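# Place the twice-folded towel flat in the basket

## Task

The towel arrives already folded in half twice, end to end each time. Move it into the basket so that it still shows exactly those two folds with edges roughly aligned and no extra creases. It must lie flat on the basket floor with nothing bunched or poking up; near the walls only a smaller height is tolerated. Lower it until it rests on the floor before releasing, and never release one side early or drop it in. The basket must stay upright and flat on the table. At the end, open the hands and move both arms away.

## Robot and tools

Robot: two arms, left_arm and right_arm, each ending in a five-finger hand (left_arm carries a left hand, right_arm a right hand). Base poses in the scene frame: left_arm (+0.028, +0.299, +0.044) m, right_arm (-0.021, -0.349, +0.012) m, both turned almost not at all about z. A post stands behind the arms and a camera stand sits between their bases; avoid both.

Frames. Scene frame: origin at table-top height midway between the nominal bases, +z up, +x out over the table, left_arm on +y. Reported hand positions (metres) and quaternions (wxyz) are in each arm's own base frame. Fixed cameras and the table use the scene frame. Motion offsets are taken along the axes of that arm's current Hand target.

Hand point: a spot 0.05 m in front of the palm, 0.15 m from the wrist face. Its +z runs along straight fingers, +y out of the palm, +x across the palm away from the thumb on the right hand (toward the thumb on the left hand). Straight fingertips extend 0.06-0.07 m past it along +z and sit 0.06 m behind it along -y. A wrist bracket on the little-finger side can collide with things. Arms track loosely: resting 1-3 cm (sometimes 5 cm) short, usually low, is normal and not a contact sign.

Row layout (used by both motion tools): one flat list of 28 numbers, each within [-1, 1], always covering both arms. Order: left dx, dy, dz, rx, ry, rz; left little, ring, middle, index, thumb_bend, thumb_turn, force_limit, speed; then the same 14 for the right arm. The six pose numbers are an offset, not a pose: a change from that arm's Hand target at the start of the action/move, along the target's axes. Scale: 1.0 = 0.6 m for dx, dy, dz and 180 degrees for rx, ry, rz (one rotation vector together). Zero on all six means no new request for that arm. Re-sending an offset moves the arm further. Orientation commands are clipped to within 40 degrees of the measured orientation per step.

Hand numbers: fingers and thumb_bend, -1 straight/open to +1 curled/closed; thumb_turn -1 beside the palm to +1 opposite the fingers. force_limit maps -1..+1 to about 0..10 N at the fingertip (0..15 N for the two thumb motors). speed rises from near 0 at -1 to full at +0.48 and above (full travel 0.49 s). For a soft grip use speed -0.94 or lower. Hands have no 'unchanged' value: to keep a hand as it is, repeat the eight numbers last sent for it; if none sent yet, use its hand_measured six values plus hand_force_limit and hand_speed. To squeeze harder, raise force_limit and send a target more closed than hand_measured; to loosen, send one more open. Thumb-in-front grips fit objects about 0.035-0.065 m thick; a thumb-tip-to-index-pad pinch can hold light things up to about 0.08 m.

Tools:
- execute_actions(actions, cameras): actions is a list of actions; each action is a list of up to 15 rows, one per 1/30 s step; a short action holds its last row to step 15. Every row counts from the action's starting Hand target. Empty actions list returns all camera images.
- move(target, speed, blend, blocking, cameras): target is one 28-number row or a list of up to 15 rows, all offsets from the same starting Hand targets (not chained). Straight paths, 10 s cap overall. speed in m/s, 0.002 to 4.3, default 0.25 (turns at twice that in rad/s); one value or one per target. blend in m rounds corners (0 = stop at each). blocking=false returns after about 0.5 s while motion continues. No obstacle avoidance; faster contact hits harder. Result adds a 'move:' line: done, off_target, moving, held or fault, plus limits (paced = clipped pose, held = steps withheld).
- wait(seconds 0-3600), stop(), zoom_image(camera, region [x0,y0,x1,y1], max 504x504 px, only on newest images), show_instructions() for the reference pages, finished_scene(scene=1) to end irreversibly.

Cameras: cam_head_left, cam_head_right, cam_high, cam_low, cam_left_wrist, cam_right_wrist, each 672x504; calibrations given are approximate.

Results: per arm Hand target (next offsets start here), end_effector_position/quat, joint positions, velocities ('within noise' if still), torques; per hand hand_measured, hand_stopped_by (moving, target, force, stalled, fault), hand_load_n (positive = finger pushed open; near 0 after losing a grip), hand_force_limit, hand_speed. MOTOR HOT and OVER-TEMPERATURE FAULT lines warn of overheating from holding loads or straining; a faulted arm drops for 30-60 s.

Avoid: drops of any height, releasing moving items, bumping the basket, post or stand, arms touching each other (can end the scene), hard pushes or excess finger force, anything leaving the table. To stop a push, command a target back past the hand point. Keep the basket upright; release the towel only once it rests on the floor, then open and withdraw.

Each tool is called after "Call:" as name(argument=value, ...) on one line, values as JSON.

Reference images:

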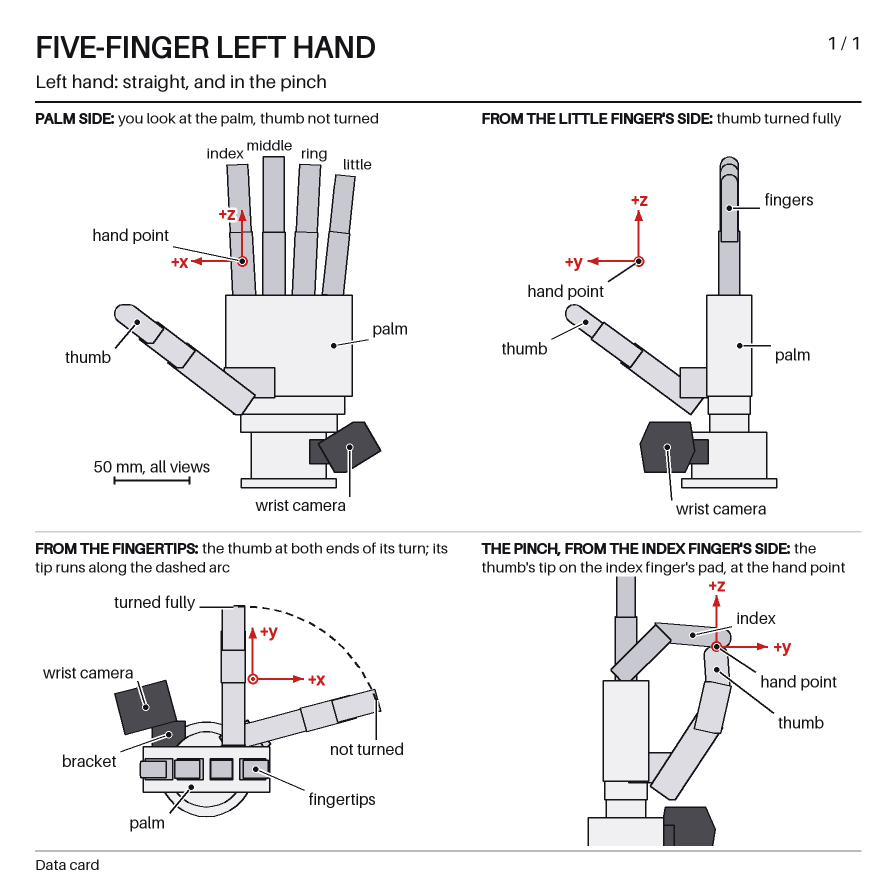

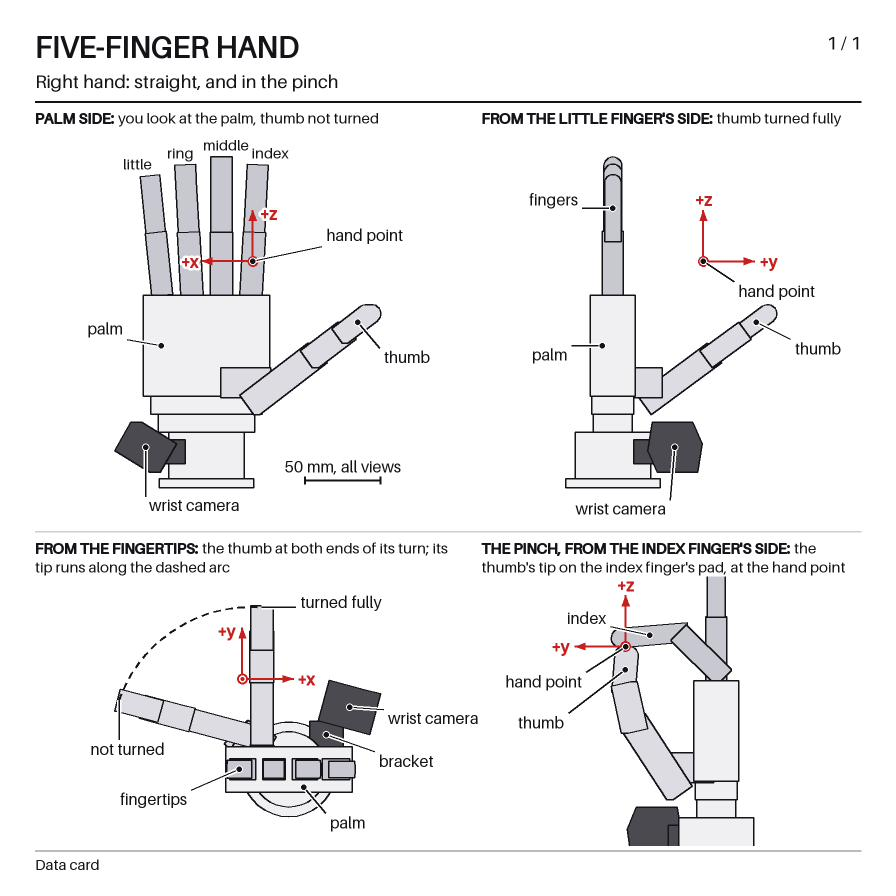

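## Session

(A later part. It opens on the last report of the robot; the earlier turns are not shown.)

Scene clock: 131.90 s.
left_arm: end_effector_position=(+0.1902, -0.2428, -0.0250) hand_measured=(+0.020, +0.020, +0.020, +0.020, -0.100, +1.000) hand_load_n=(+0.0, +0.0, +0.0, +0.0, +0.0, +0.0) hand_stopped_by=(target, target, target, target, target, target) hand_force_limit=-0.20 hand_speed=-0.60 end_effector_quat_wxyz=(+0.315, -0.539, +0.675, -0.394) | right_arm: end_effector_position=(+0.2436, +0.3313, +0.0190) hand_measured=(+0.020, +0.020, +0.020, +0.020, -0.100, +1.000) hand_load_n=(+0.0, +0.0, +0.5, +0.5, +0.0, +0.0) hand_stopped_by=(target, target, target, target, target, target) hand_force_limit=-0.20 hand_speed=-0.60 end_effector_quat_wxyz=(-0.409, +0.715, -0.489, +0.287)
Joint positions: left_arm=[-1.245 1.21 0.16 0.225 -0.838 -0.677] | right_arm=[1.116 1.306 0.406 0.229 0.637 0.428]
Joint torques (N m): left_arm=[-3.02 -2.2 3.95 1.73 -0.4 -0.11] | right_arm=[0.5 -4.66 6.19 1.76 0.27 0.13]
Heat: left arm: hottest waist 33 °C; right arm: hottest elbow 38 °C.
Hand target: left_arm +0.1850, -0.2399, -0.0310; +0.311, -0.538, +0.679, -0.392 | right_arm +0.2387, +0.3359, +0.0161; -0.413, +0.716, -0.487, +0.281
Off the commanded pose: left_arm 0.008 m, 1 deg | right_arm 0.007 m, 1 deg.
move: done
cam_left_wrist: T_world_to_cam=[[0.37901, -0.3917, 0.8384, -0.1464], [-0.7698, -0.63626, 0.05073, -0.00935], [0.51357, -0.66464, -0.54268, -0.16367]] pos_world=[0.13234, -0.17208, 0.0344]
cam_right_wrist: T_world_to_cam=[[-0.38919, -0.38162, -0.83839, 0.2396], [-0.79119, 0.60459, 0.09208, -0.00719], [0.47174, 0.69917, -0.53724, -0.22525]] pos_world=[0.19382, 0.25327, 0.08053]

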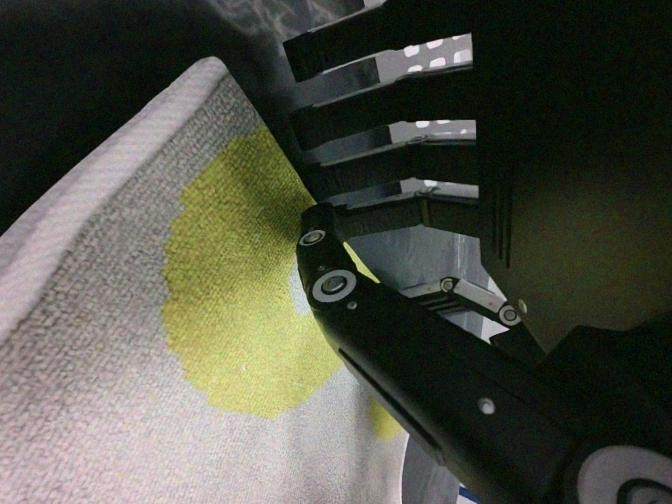

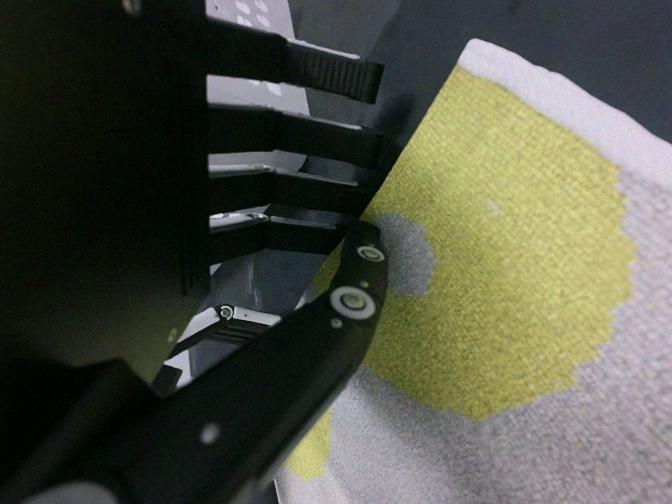

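Call:
move(target=[0,0.0072,0.0042,0,0,0,0.02,0.02,0.02,0.02,-0.2,1,-0.2,-0.6,0,0.0029,0.0017,0,0,0,0.02,0.02,0.02,0.02,-0.2,1,-0.2,-0.6], speed=0.03, cameras=["cam_left_wrist","cam_right_wrist"])

Call:
zoom_image(camera="cam_left_wrist", region=[168, 50, 504, 386])

Call:
zoom_image(camera="cam_right_wrist", region=[168, 50, 504, 386])

Scene clock: 134.57 s.
left_arm: end_effector_position=(+0.1922, -0.2448, -0.0258) hand_measured=(+0.020, +0.020, +0.020, +0.020, -0.200, +1.000) hand_load_n=(+0.0, +0.0, -1.5, +0.0, -1.5, +0.0) hand_stopped_by=(target, target, target, target, target, target) hand_force_limit=-0.20 hand_speed=-0.60 end_effector_quat_wxyz=(+0.316, -0.540, +0.670, -0.399) | right_arm: end_effector_position=(+0.2442, +0.3326, +0.0190) hand_measured=(+0.020, +0.020, +0.020, +0.020, -0.200, +1.000) hand_load_n=(+0.0, +0.0, -0.5, +0.0, -1.0, +0.0) hand_stopped_by=(target, target, target, target, target, target) hand_force_limit=-0.20 hand_speed=-0.60 end_effector_quat_wxyz=(-0.412, +0.714, -0.489, +0.287)
Joint positions: left_arm=[-1.245 1.235 0.157 0.265 -0.845 -0.677] | right_arm=[1.116 1.311 0.406 0.239 0.637 0.428]
Joint torques (N m): left_arm=[-2.96 -1.61 3.62 1.57 -0.11 -0.11] | right_arm=[0.44 -4.42 5.98 1.77 0.25 0.13]
Heat: left arm: hottest waist 33 °C; right arm: hottest elbow 38 °C.
Hand target: left_arm +0.1850, -0.2400, -0.0360; +0.311, -0.538, +0.679, -0.392 | right_arm +0.2387, +0.3359, +0.0141; -0.414, +0.716, -0.487, +0.282
Off the commanded pose: left_arm 0.013 m, 1 deg | right_arm 0.008 m, 1 deg.
move: off_target (left_arm)
cam_left_wrist: T_world_to_cam=[[0.37323, -0.38064, 0.84606, -0.14317], [-0.76723, -0.63936, 0.05081, -0.01036], [0.52159, -0.66808, -0.53067, -0.16848]] pos_world=[0.13337, -0.17368, 0.03225]
cam_right_wrist: T_world_to_cam=[[-0.38726, -0.37754, -0.84113, 0.2385], [-0.79142, 0.60412, 0.09322, -0.00727], [0.47295, 0.70179, -0.53275, -0.22776]] pos_world=[0.19432, 0.25428, 0.07994]

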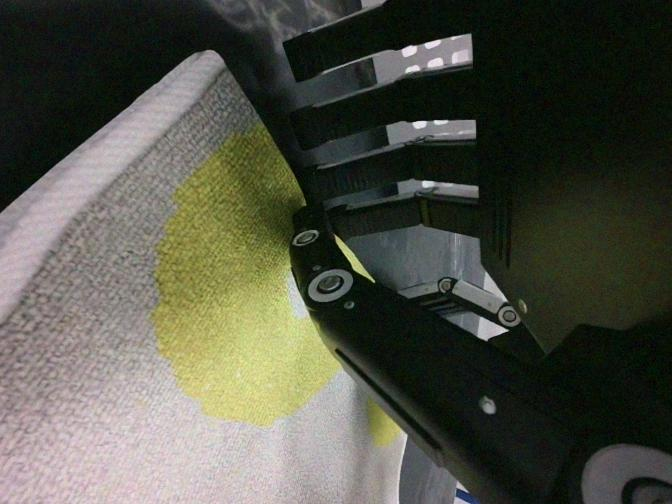

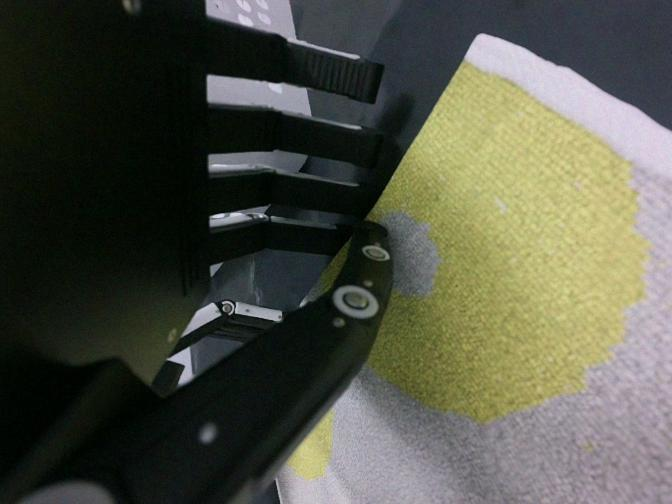

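Scaled by 1.500 from the camera's image (finer frame: 960x720).

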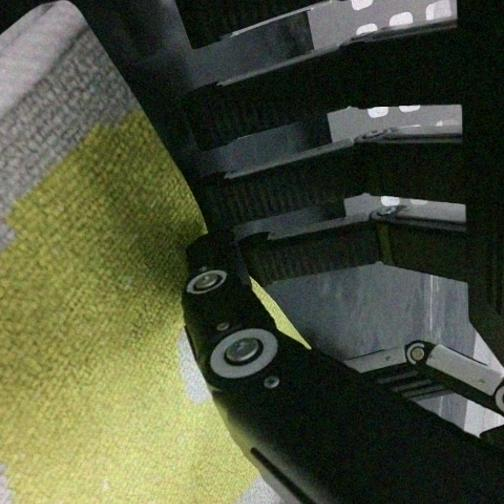

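Scaled by 1.500 from the camera's image (finer frame: 960x720).

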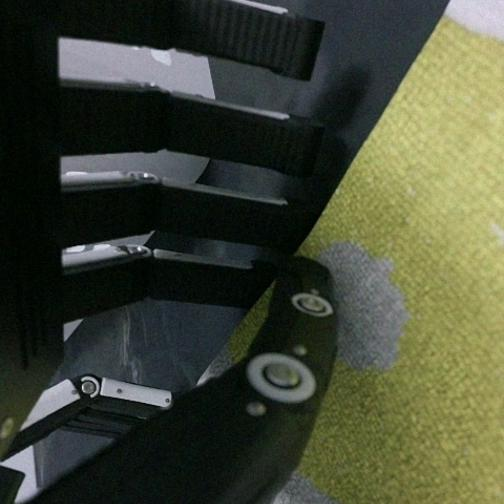

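Call:
move(target=[0,0,0,0,0,0,0.15,0.15,0.15,0.15,-0.2,1,-0.2,-0.6,0,0.0043,0.0025,0,0,0,0.15,0.15,0.15,0.15,-0.2,1,-0.2,-0.6], speed=0.03, cameras=["cam_left_wrist","cam_right_wrist"])

Call:
zoom_image(camera="cam_left_wrist", region=[168, 50, 504, 386])

Call:
zoom_image(camera="cam_right_wrist", region=[168, 50, 504, 386])

Scene clock: 135.83 s.
left_arm: end_effector_position=(+0.1921, -0.2456, -0.0259) hand_measured=(+0.150, +0.150, +0.150, +0.150, -0.198, +1.000) hand_load_n=(+0.0, +0.0, +1.0, +1.0, -1.0, -0.5) hand_stopped_by=(target, target, target, target, target, target) hand_force_limit=-0.20 hand_speed=-0.60 end_effector_quat_wxyz=(+0.315, -0.541, +0.669, -0.400) | right_arm: end_effector_position=(+0.2451, +0.3345, +0.0184) hand_measured=(+0.150, +0.150, +0.150, +0.150, -0.200, +1.000) hand_load_n=(+0.0, +0.0, +2.5, +2.0, +0.0, -0.5) hand_stopped_by=(target, target, target, target, target, target) hand_force_limit=-0.20 hand_speed=-0.60 end_effector_quat_wxyz=(-0.415, +0.712, -0.489, +0.286)
Joint positions: left_arm=[-1.246 1.238 0.157 0.27 -0.844 -0.679] | right_arm=[1.116 1.319 0.406 0.254 0.637 0.429]
Joint torques (N m): left_arm=[-2.96 -1.79 3.58 1.5 -0.13 -0.09] | right_arm=[0.5 -3.96 5.72 1.76 0.25 0.13]
Heat: left arm: hottest waist 33 °C; right arm: hottest elbow 38 °C.
Hand target: left_arm +0.1850, -0.2400, -0.0360; +0.311, -0.538, +0.679, -0.392 | right_arm +0.2387, +0.3359, +0.0110; -0.413, +0.716, -0.487, +0.282
Off the commanded pose: left_arm 0.014 m, 2 deg | right_arm 0.010 m, 1 deg.
move: done
cam_left_wrist: T_world_to_cam=[[0.37359, -0.37721, 0.84743, -0.14265], [-0.76709, -0.63929, 0.05362, -0.01083], [0.52154, -0.67009, -0.52819, -0.16946]] pos_world=[0.13337, -0.17428, 0.03196]
cam_right_wrist: T_world_to_cam=[[-0.38533, -0.37164, -0.84463, 0.23665], [-0.79132, 0.60393, 0.09528, -0.00764], [0.47469, 0.70509, -0.5268, -0.23149]] pos_world=[0.19503, 0.25578, 0.07866]

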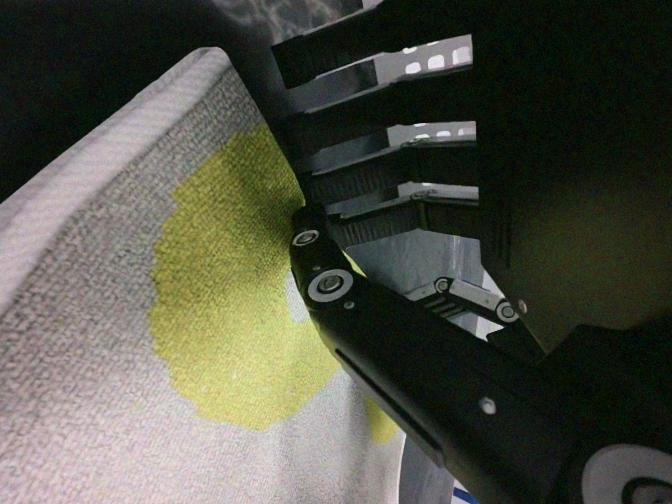

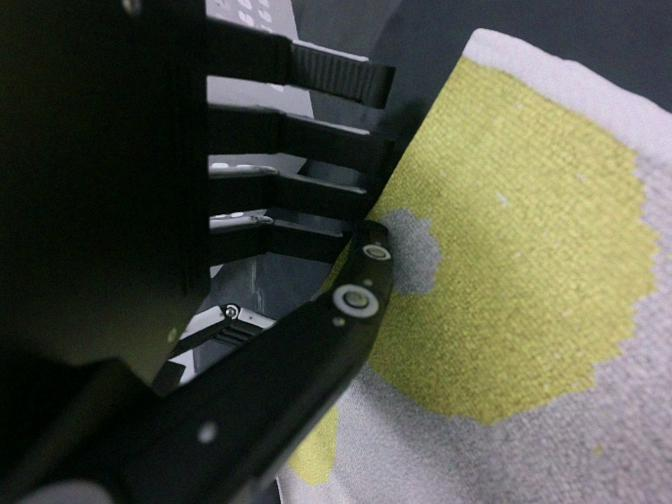

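Scaled by 1.500 from the camera's image (finer frame: 960x720).

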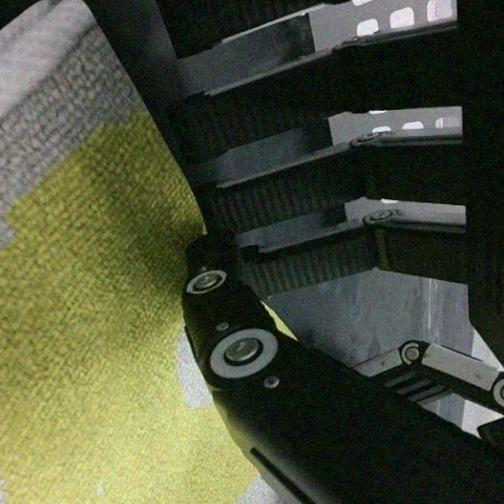

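Scaled by 1.500 from the camera's image (finer frame: 960x720).

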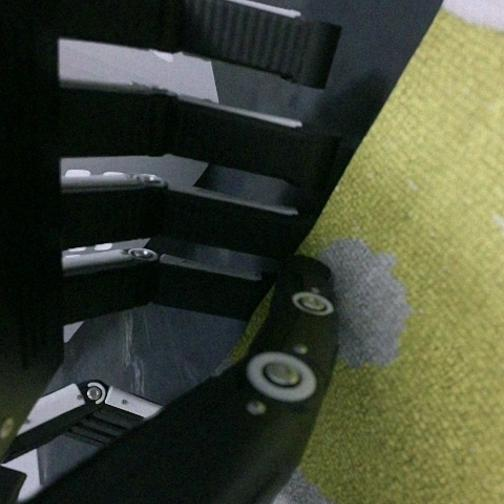

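Call:
move(target=[0,0,0,0,0,0,0.3,0.3,0.3,0.3,-0.2,1,0,-0.6,0,0,0,0,0,0,0.3,0.3,0.3,0.3,-0.2,1,0,-0.6], speed=0.03, cameras=["cam_left_wrist","cam_right_wrist"])

Call:
zoom_image(camera="cam_left_wrist", region=[168, 50, 504, 386])

Call:
zoom_image(camera="cam_right_wrist", region=[168, 50, 504, 386])

Scene clock: 137.17 s.
left_arm: end_effector_position=(+0.1918, -0.2457, -0.0265) hand_measured=(+0.300, +0.300, +0.254, +0.290, -0.200, +1.000) hand_load_n=(+0.0, +0.0, +6.5, +7.0, +0.0, +0.0) hand_stopped_by=(target, target, force, force, target, target) hand_force_limit=0.00 hand_speed=-0.60 end_effector_quat_wxyz=(+0.314, -0.542, +0.669, -0.400) | right_arm: end_effector_position=(+0.2456, +0.3355, +0.0194) hand_measured=(+0.300, +0.300, +0.218, +0.218, -0.200, +1.000) hand_load_n=(+0.0, +0.5, +6.5, +5.0, +0.0, -0.5) hand_stopped_by=(target, target, force, force, target, target) hand_force_limit=0.00 hand_speed=-0.60 end_effector_quat_wxyz=(-0.417, +0.710, -0.490, +0.286)
Joint positions: left_arm=[-1.246 1.241 0.157 0.271 -0.843 -0.682] | right_arm=[1.116 1.319 0.406 0.26 0.637 0.429]
Joint torques (N m): left_arm=[-2.96 -1.96 3.58 1.44 -0.2 -0.05] | right_arm=[0.44 -4.25 5.71 1.51 0.25 0.11]
Heat: left arm: hottest waist 33 °C; right arm: hottest elbow 38 °C.
Hand target: left_arm +0.1850, -0.2399, -0.0360; +0.311, -0.538, +0.679, -0.392 | right_arm +0.2387, +0.3359, +0.0110; -0.413, +0.716, -0.487, +0.282
Off the commanded pose: left_arm 0.013 m, 2 deg | right_arm 0.011 m, 1 deg.
move: done
cam_left_wrist: T_world_to_cam=[[0.37566, -0.37605, 0.84703, -0.14216], [-0.76668, -0.63958, 0.05607, -0.0112], [0.52066, -0.67046, -0.52858, -0.16968]] pos_world=[0.13316, -0.17438, 0.03135]
cam_right_wrist: T_world_to_cam=[[-0.38322, -0.36726, -0.8475, 0.23615], [-0.79154, 0.60347, 0.0964, -0.0078], [0.47604, 0.70777, -0.52196, -0.23319]] pos_world=[0.19533, 0.25649, 0.07917]

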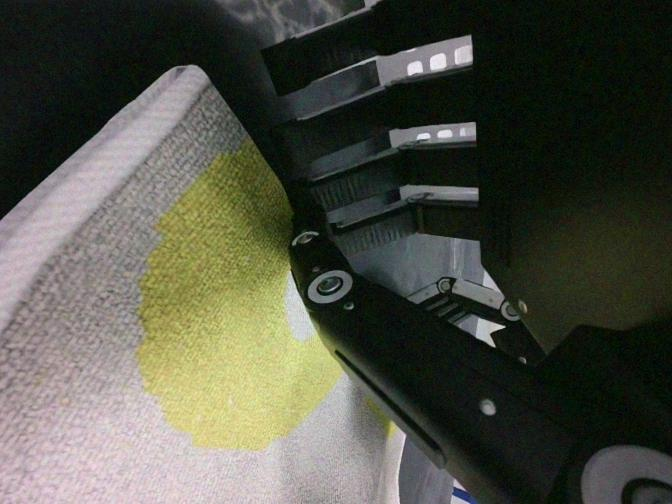

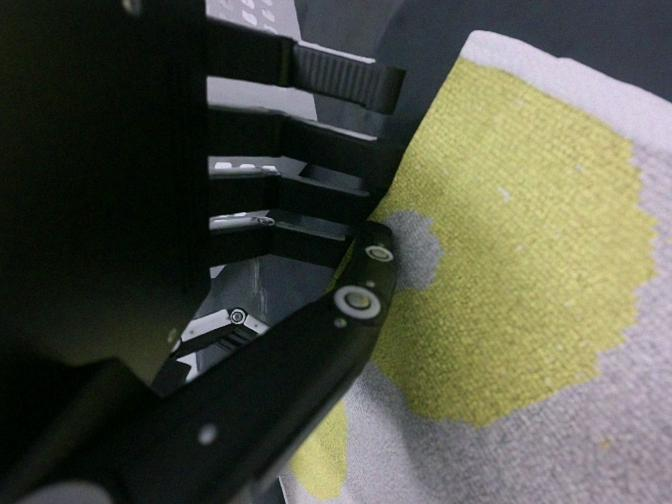

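Scaled by 1.500 from the camera's image (finer frame: 960x720).

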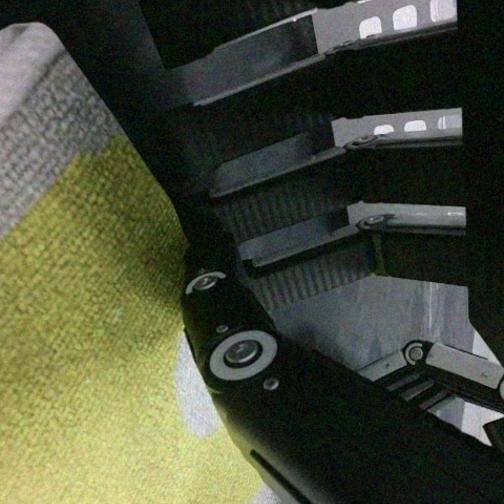

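Scaled by 1.500 from the camera's image (finer frame: 960x720).

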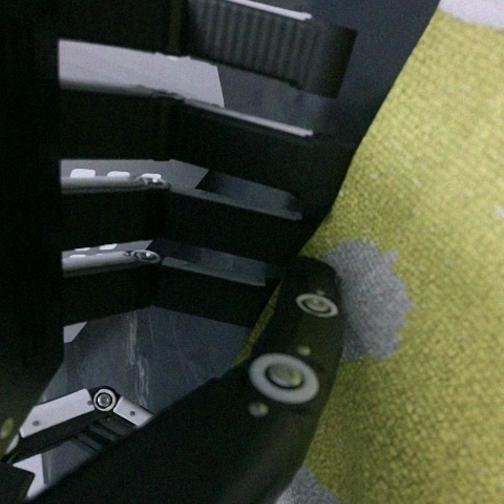

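Call:
move(target=[0,-0.0433,-0.025,0,0,0,0.3,0.3,0.3,0.3,-0.2,1,0,-0.6,0,-0.0433,-0.025,0,0,0,0.3,0.3,0.3,0.3,-0.2,1,0,-0.6], speed=0.03, cameras=["cam_left_wrist","cam_right_wrist","cam_high","cam_head_left"])

Call:
zoom_image(camera="cam_high", region=[260, 150, 380, 250])

Call:
zoom_image(camera="cam_head_left", region=[270, 350, 410, 470])

Scene clock: 139.77 s.
left_arm: end_effector_position=(+0.1854, -0.2295, -0.0133) hand_measured=(+0.300, +0.300, +0.254, +0.290, -0.200, +1.000) hand_load_n=(+0.0, +0.0, +6.5, +6.5, +0.0, +0.0) hand_stopped_by=(target, target, force, force, target, target) hand_force_limit=0.00 hand_speed=-0.60 end_effector_quat_wxyz=(+0.318, -0.538, +0.681, -0.383) | right_arm: end_effector_position=(+0.2388, +0.3217, +0.0267) hand_measured=(+0.300, +0.300, +0.218, +0.218, -0.200, +1.000) hand_load_n=(+0.0, +0.0, +4.5, +2.0, +1.0, +0.0) hand_stopped_by=(target, target, force, force, target, target) hand_force_limit=0.00 hand_speed=-0.60 end_effector_quat_wxyz=(-0.398, +0.721, -0.488, +0.289)
Joint positions: left_arm=[-1.246 1.069 0.157 0.057 -0.838 -0.682] | right_arm=[1.116 1.244 0.406 0.141 0.637 0.429]
Joint torques (N m): left_arm=[-3.02 -2.67 6.91 0.85 -0.41 -0.05] | right_arm=[0.5 -6.01 8.65 0.81 0.26 0.12]
Heat: left arm: hottest waist 33 °C; right arm: hottest elbow 37 °C.
Hand target: left_arm +0.1850, -0.2400, -0.0060; +0.311, -0.538, +0.679, -0.392 | right_arm +0.2387, +0.3359, +0.0411; -0.414, +0.716, -0.487, +0.282
Off the commanded pose: left_arm 0.013 m, 1 deg | right_arm 0.020 m, 2 deg.
move: off_target (left_arm, right_arm)
cam_left_wrist: T_world_to_cam=[[0.38867, -0.41022, 0.82502, -0.1554], [-0.76795, -0.63899, 0.04406, -0.00626], [0.50911, -0.6507, -0.56339, -0.14228]] pos_world=[0.12803, -0.16033, 0.04832]
cam_right_wrist: T_world_to_cam=[[-0.39941, -0.40053, -0.82465, 0.24865], [-0.78977, 0.60711, 0.08764, -0.0068], [0.46555, 0.68629, -0.55882, -0.20594]] pos_world=[0.18981, 0.24506, 0.09056]
Images, in order (width x height): cam_head_left 672x504, cam_high 672x504, cam_left_wrist 672x504, cam_right_wrist 672x504.

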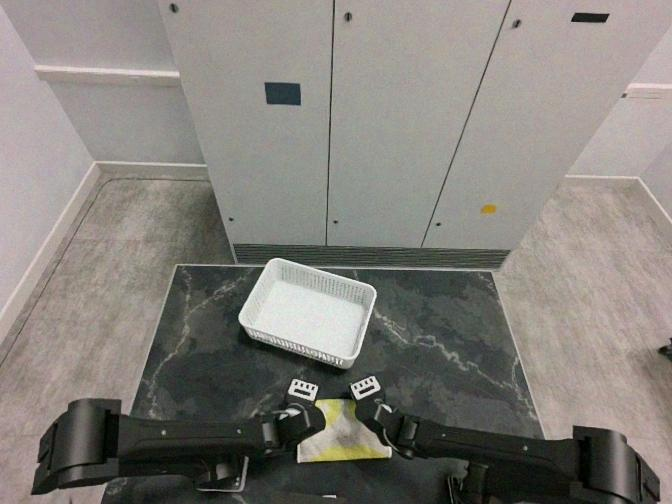

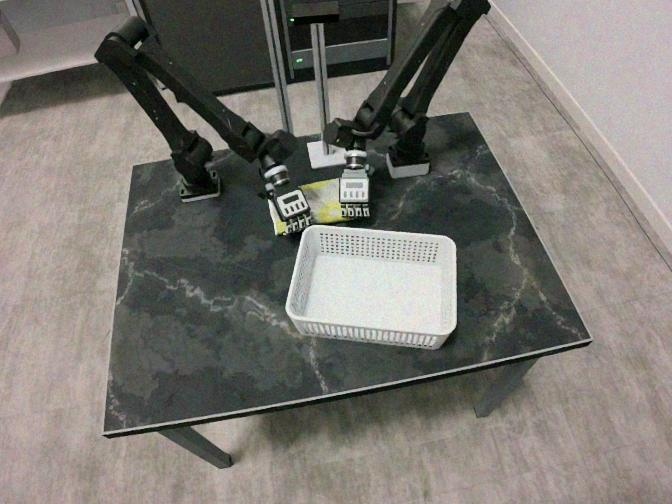

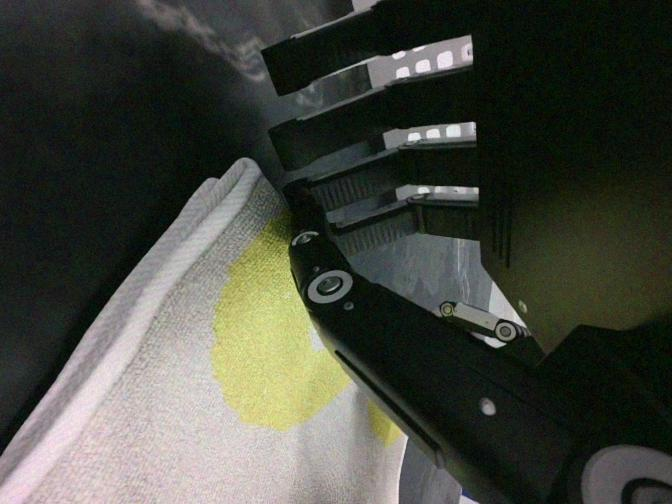

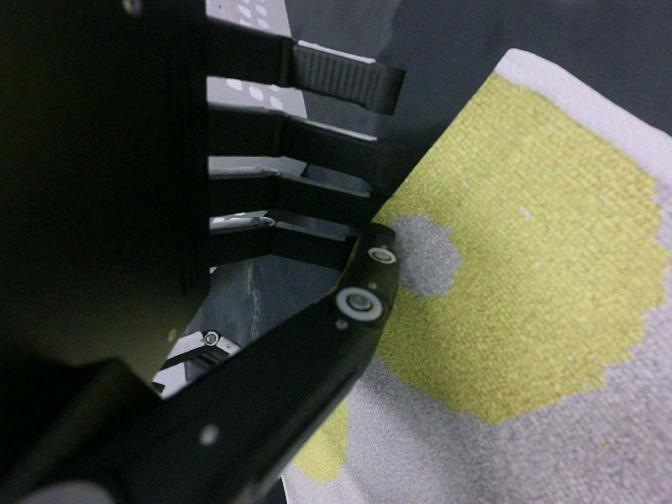

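Scaled by 4.200 from the camera's image (finer frame: 960x720).

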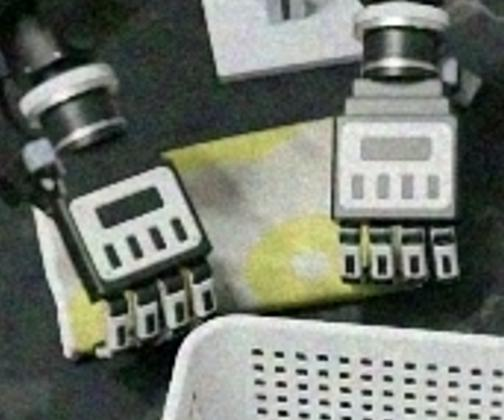

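Scaled by 3.600 from the camera's image (finer frame: 960x720).

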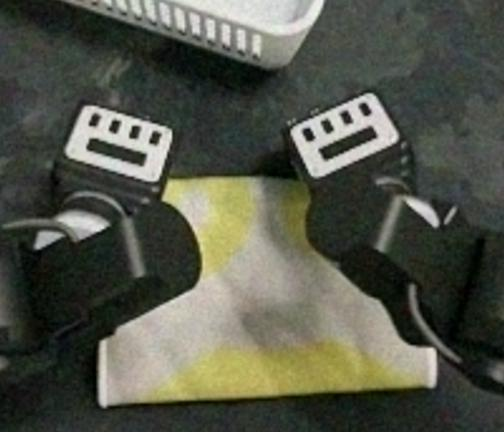

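Call:
move(target=[0,-0.0289,-0.0167,0,0,0,0.3,0.3,0.3,0.3,-0.2,1,0,-0.6,0,-0.0433,-0.025,0,0,0,0.3,0.3,0.3,0.3,-0.2,1,0,-0.6], speed=0.03, cameras=["cam_left_wrist","cam_right_wrist","cam_high","cam_head_left"])

Call:
zoom_image(camera="cam_high", region=[260, 150, 380, 250])

Call:
zoom_image(camera="cam_head_left", region=[270, 350, 410, 470])

Scene clock: 142.37 s.
left_arm: end_effector_position=(+0.1810, -0.2171, -0.0053) hand_measured=(+0.300, +0.300, +0.254, +0.290, -0.200, +1.000) hand_load_n=(+0.0, +0.0, +6.0, +6.5, +0.0, +0.0) hand_stopped_by=(target, target, force, force, target, target) hand_force_limit=0.00 hand_speed=-0.60 end_effector_quat_wxyz=(+0.321, -0.535, +0.687, -0.372) | right_arm: end_effector_position=(+0.2347, +0.3134, +0.0461) hand_measured=(+0.300, +0.300, +0.218, +0.220, -0.200, +1.000) hand_load_n=(+0.0, +0.0, +3.5, +0.5, +1.0, +0.0) hand_stopped_by=(target, target, force, force, target, target) hand_force_limit=0.00 hand_speed=-0.60 end_effector_quat_wxyz=(-0.388, +0.727, -0.487, +0.290)
Joint positions: left_arm=[-1.246 0.959 0.157 -0.08 -0.836 -0.682] | right_arm=[1.116 1.152 0.425 0.007 0.636 0.429]
Joint torques (N m): left_arm=[-2.96 -1.85 9.54 0.87 -0.46 -0.04] | right_arm=[0.44 -5.66 10.89 0.9 0.27 0.11]
Heat: left arm: hottest waist 33 °C; right arm: hottest elbow 38 °C.
Hand target: left_arm +0.1850, -0.2400, +0.0141; +0.311, -0.538, +0.679, -0.392 | right_arm +0.2386, +0.3358, +0.0709; -0.413, +0.716, -0.487, +0.282
Off the commanded pose: left_arm 0.030 m, 3 deg | right_arm 0.034 m, 3 deg.
move: off_target (left_arm, right_arm)
cam_left_wrist: T_world_to_cam=[[0.39613, -0.43129, 0.8106, -0.16125], [-0.76807, -0.6394, 0.03515, -0.00217], [0.50314, -0.63652, -0.58454, -0.12342]] pos_world=[0.12431, -0.14949, 0.05864]
cam_right_wrist: T_world_to_cam=[[-0.40764, -0.41713, -0.8123, 0.2663], [-0.7891, 0.60856, 0.08349, -0.00718], [0.45951, 0.67503, -0.57723, -0.18175]] pos_world=[0.1864, 0.23814, 0.11201]
Images, in order (width x height): cam_head_left 672x504, cam_high 672x504, cam_left_wrist 672x504, cam_right_wrist 672x504.

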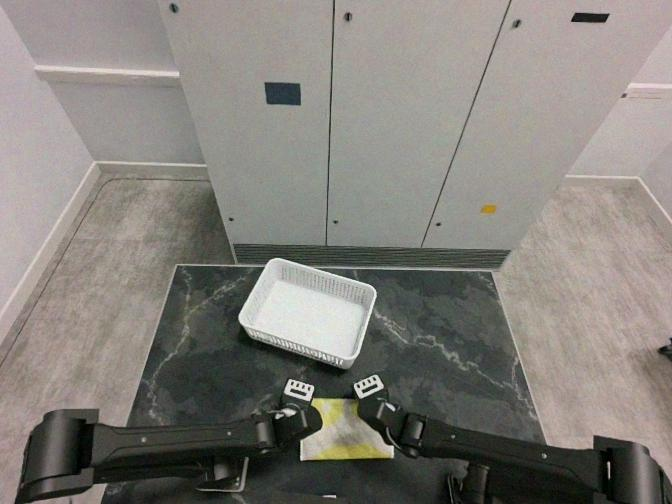

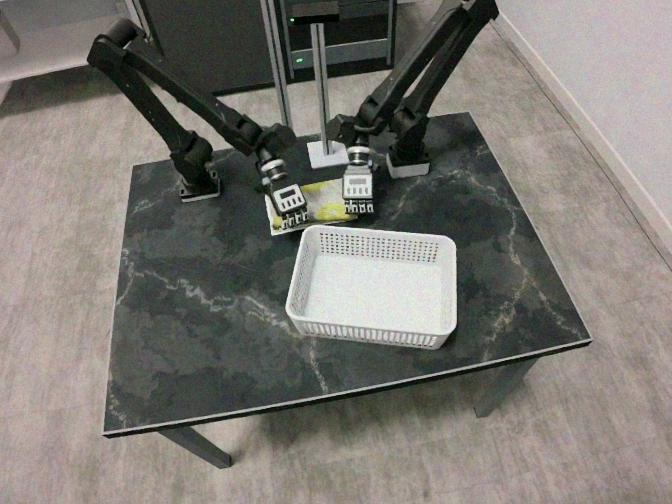

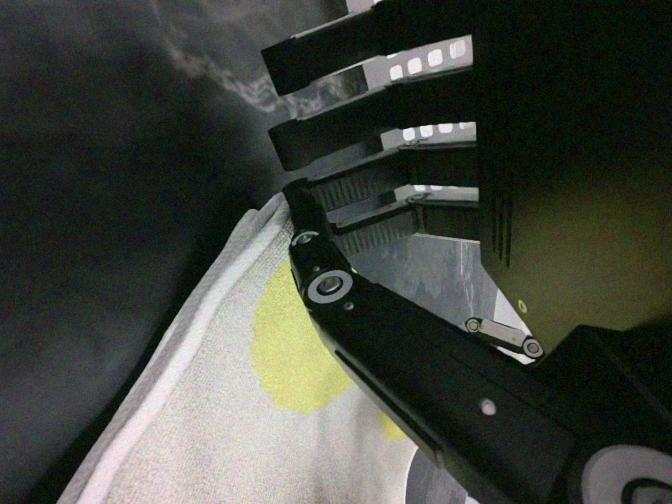

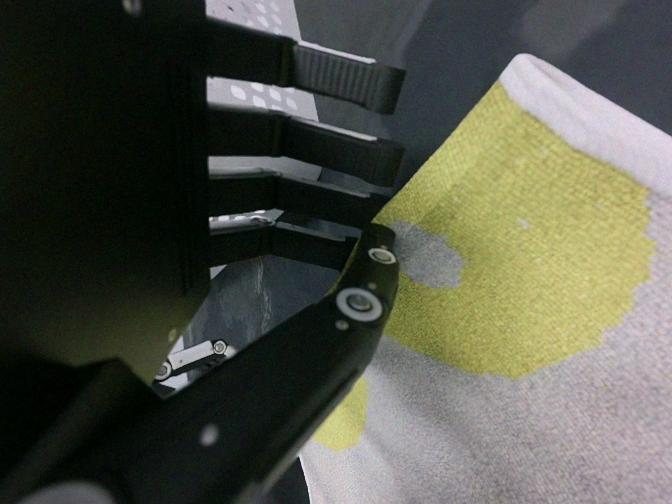

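Scaled by 4.200 from the camera's image (finer frame: 960x720).

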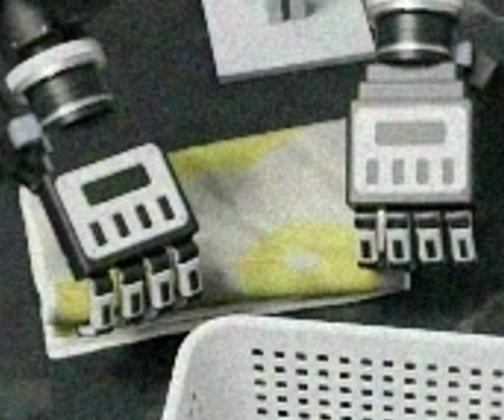

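Scaled by 3.600 from the camera's image (finer frame: 960x720).

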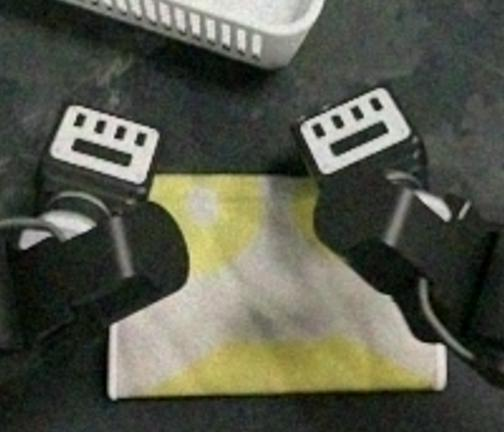

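Call:
zoom_image(camera="cam_left_wrist", region=[40, 130, 400, 504])

Call:
zoom_image(camera="cam_high", region=[255, 190, 365, 245])

Scaled by 1.348 from the camera's image (finer frame: 960x720).

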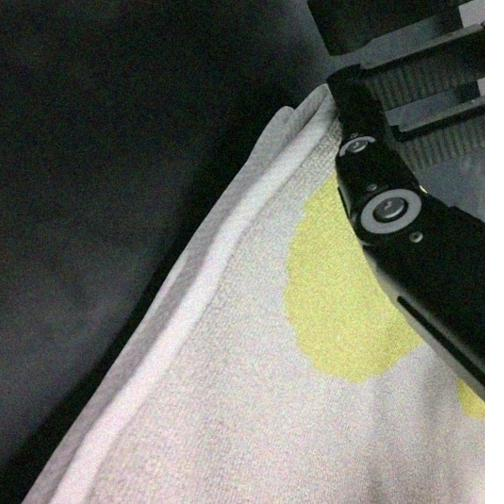

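Scaled by 4.582 from the camera's image (finer frame: 960x720).

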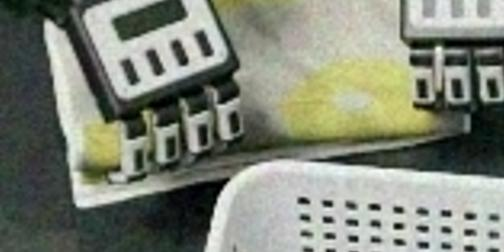

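Call:
move(target=[[0,0.0635,0.0367,0,0,0,0.3,0.3,0.3,0.3,-0.2,1,0,-0.6,0,0.0823,0.0475,0,0,0,0.3,0.3,0.3,0.3,-0.2,1,0,-0.6],[0,0.0635,0.0367,0,0,0,-0.3,-0.3,-0.3,-0.3,-0.2,1,0,-0.6,0,0.0823,0.0475,0,0,0,-0.3,-0.3,-0.3,-0.3,-0.2,1,0,-0.6]], speed=0.04, cameras=["cam_left_wrist","cam_right_wrist","cam_high","cam_head_left"])

Scene clock: 156.70 s.
left_arm: end_effector_position=(+0.1880, -0.2436, -0.0248) hand_measured=(-0.300, -0.300, -0.300, -0.300, -0.200, +1.000) hand_load_n=(+0.0, +0.0, +0.0, +0.0, +0.0, +0.0) hand_stopped_by=(target, target, target, target, target, target) hand_force_limit=0.00 hand_speed=-0.60 end_effector_quat_wxyz=(+0.312, -0.538, +0.676, -0.396) | right_arm: end_effector_position=(+0.2429, +0.3341, +0.0188) hand_measured=(-0.300, -0.300, -0.300, -0.300, -0.200, +1.000) hand_load_n=(+0.0, +0.0, -1.0, +0.0, +0.0, +0.0) hand_stopped_by=(target, target, target, target, target, target) hand_force_limit=0.00 hand_speed=-0.60 end_effector_quat_wxyz=(-0.414, +0.713, -0.488, +0.286)
Joint positions: left_arm=[-1.253 1.207 0.157 0.223 -0.838 -0.682] | right_arm=[1.121 1.313 0.404 0.248 0.638 0.43]
Joint torques (N m): left_arm=[-2.43 -2.37 4.16 1.46 -0.39 -0.05] | right_arm=[0.09 -4.78 6.12 1.44 0.18 0.11]
Heat: left arm: hottest waist 33 °C; right arm: hottest elbow 39 °C.
Hand target: left_arm +0.1850, -0.2400, -0.0300; +0.311, -0.538, +0.679, -0.392 | right_arm +0.2386, +0.3360, +0.0141; -0.414, +0.716, -0.487, +0.281
Off the commanded pose: left_arm 0.007 m, 1 deg | right_arm 0.007 m, 1 deg.
move: done
cam_left_wrist: T_world_to_cam=[[0.37777, -0.39024, 0.83965, -0.14539], [-0.77296, -0.63216, 0.05396, -0.00994], [0.50974, -0.66939, -0.54045, -0.1634]] pos_world=[0.13053, -0.1724, 0.03431]
cam_right_wrist: T_world_to_cam=[[-0.38418, -0.37518, -0.84359, 0.23695], [-0.79348, 0.6013, 0.09394, -0.00778], [0.47201, 0.70546, -0.52871, -0.22936]] pos_world=[0.19312, 0.25538, 0.07935]
Images, in order (width x height): cam_head_left 672x504, cam_high 672x504, cam_left_wrist 672x504, cam_right_wrist 672x504.

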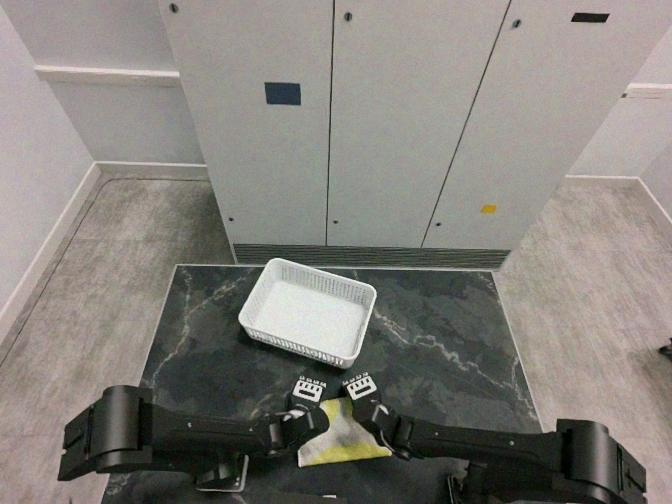

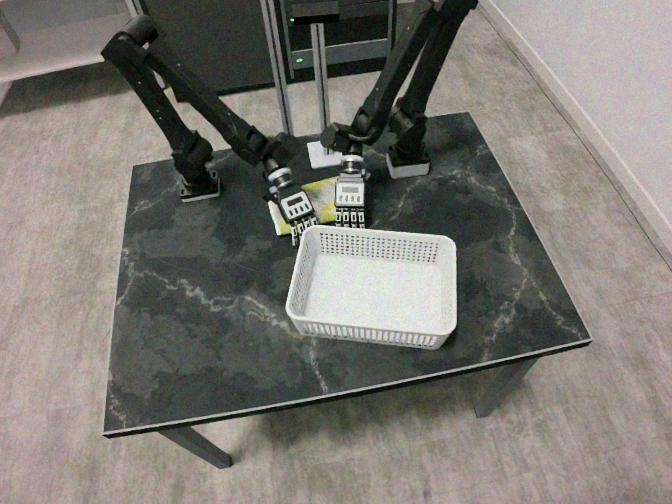

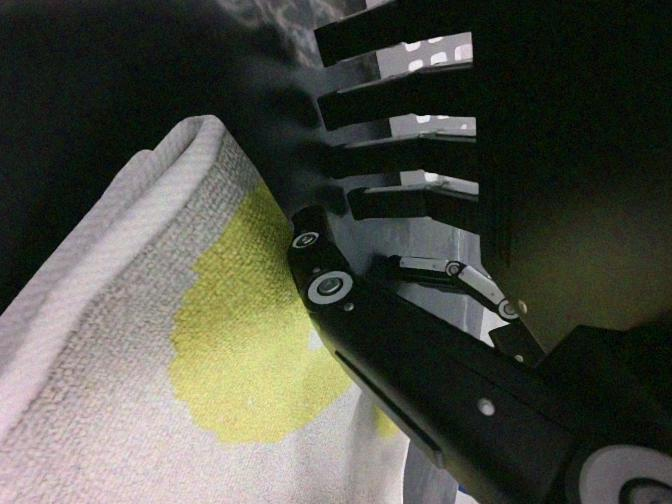

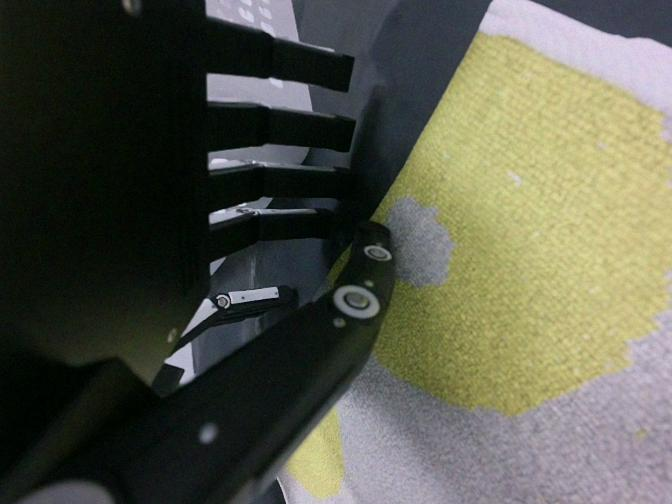

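Call:
zoom_image(camera="cam_left_wrist", region=[0, 80, 360, 460])

Call:
zoom_image(camera="cam_high", region=[255, 150, 375, 250])

Scaled by 1.326 from the camera's image (finer frame: 960x720).

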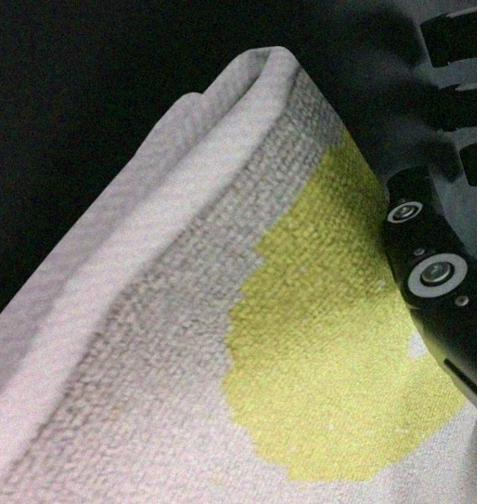

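Scaled by 4.200 from the camera's image (finer frame: 960x720).

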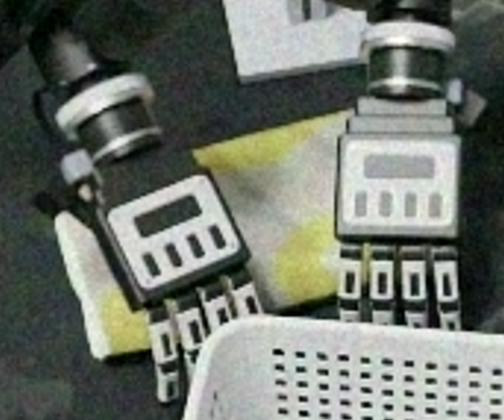

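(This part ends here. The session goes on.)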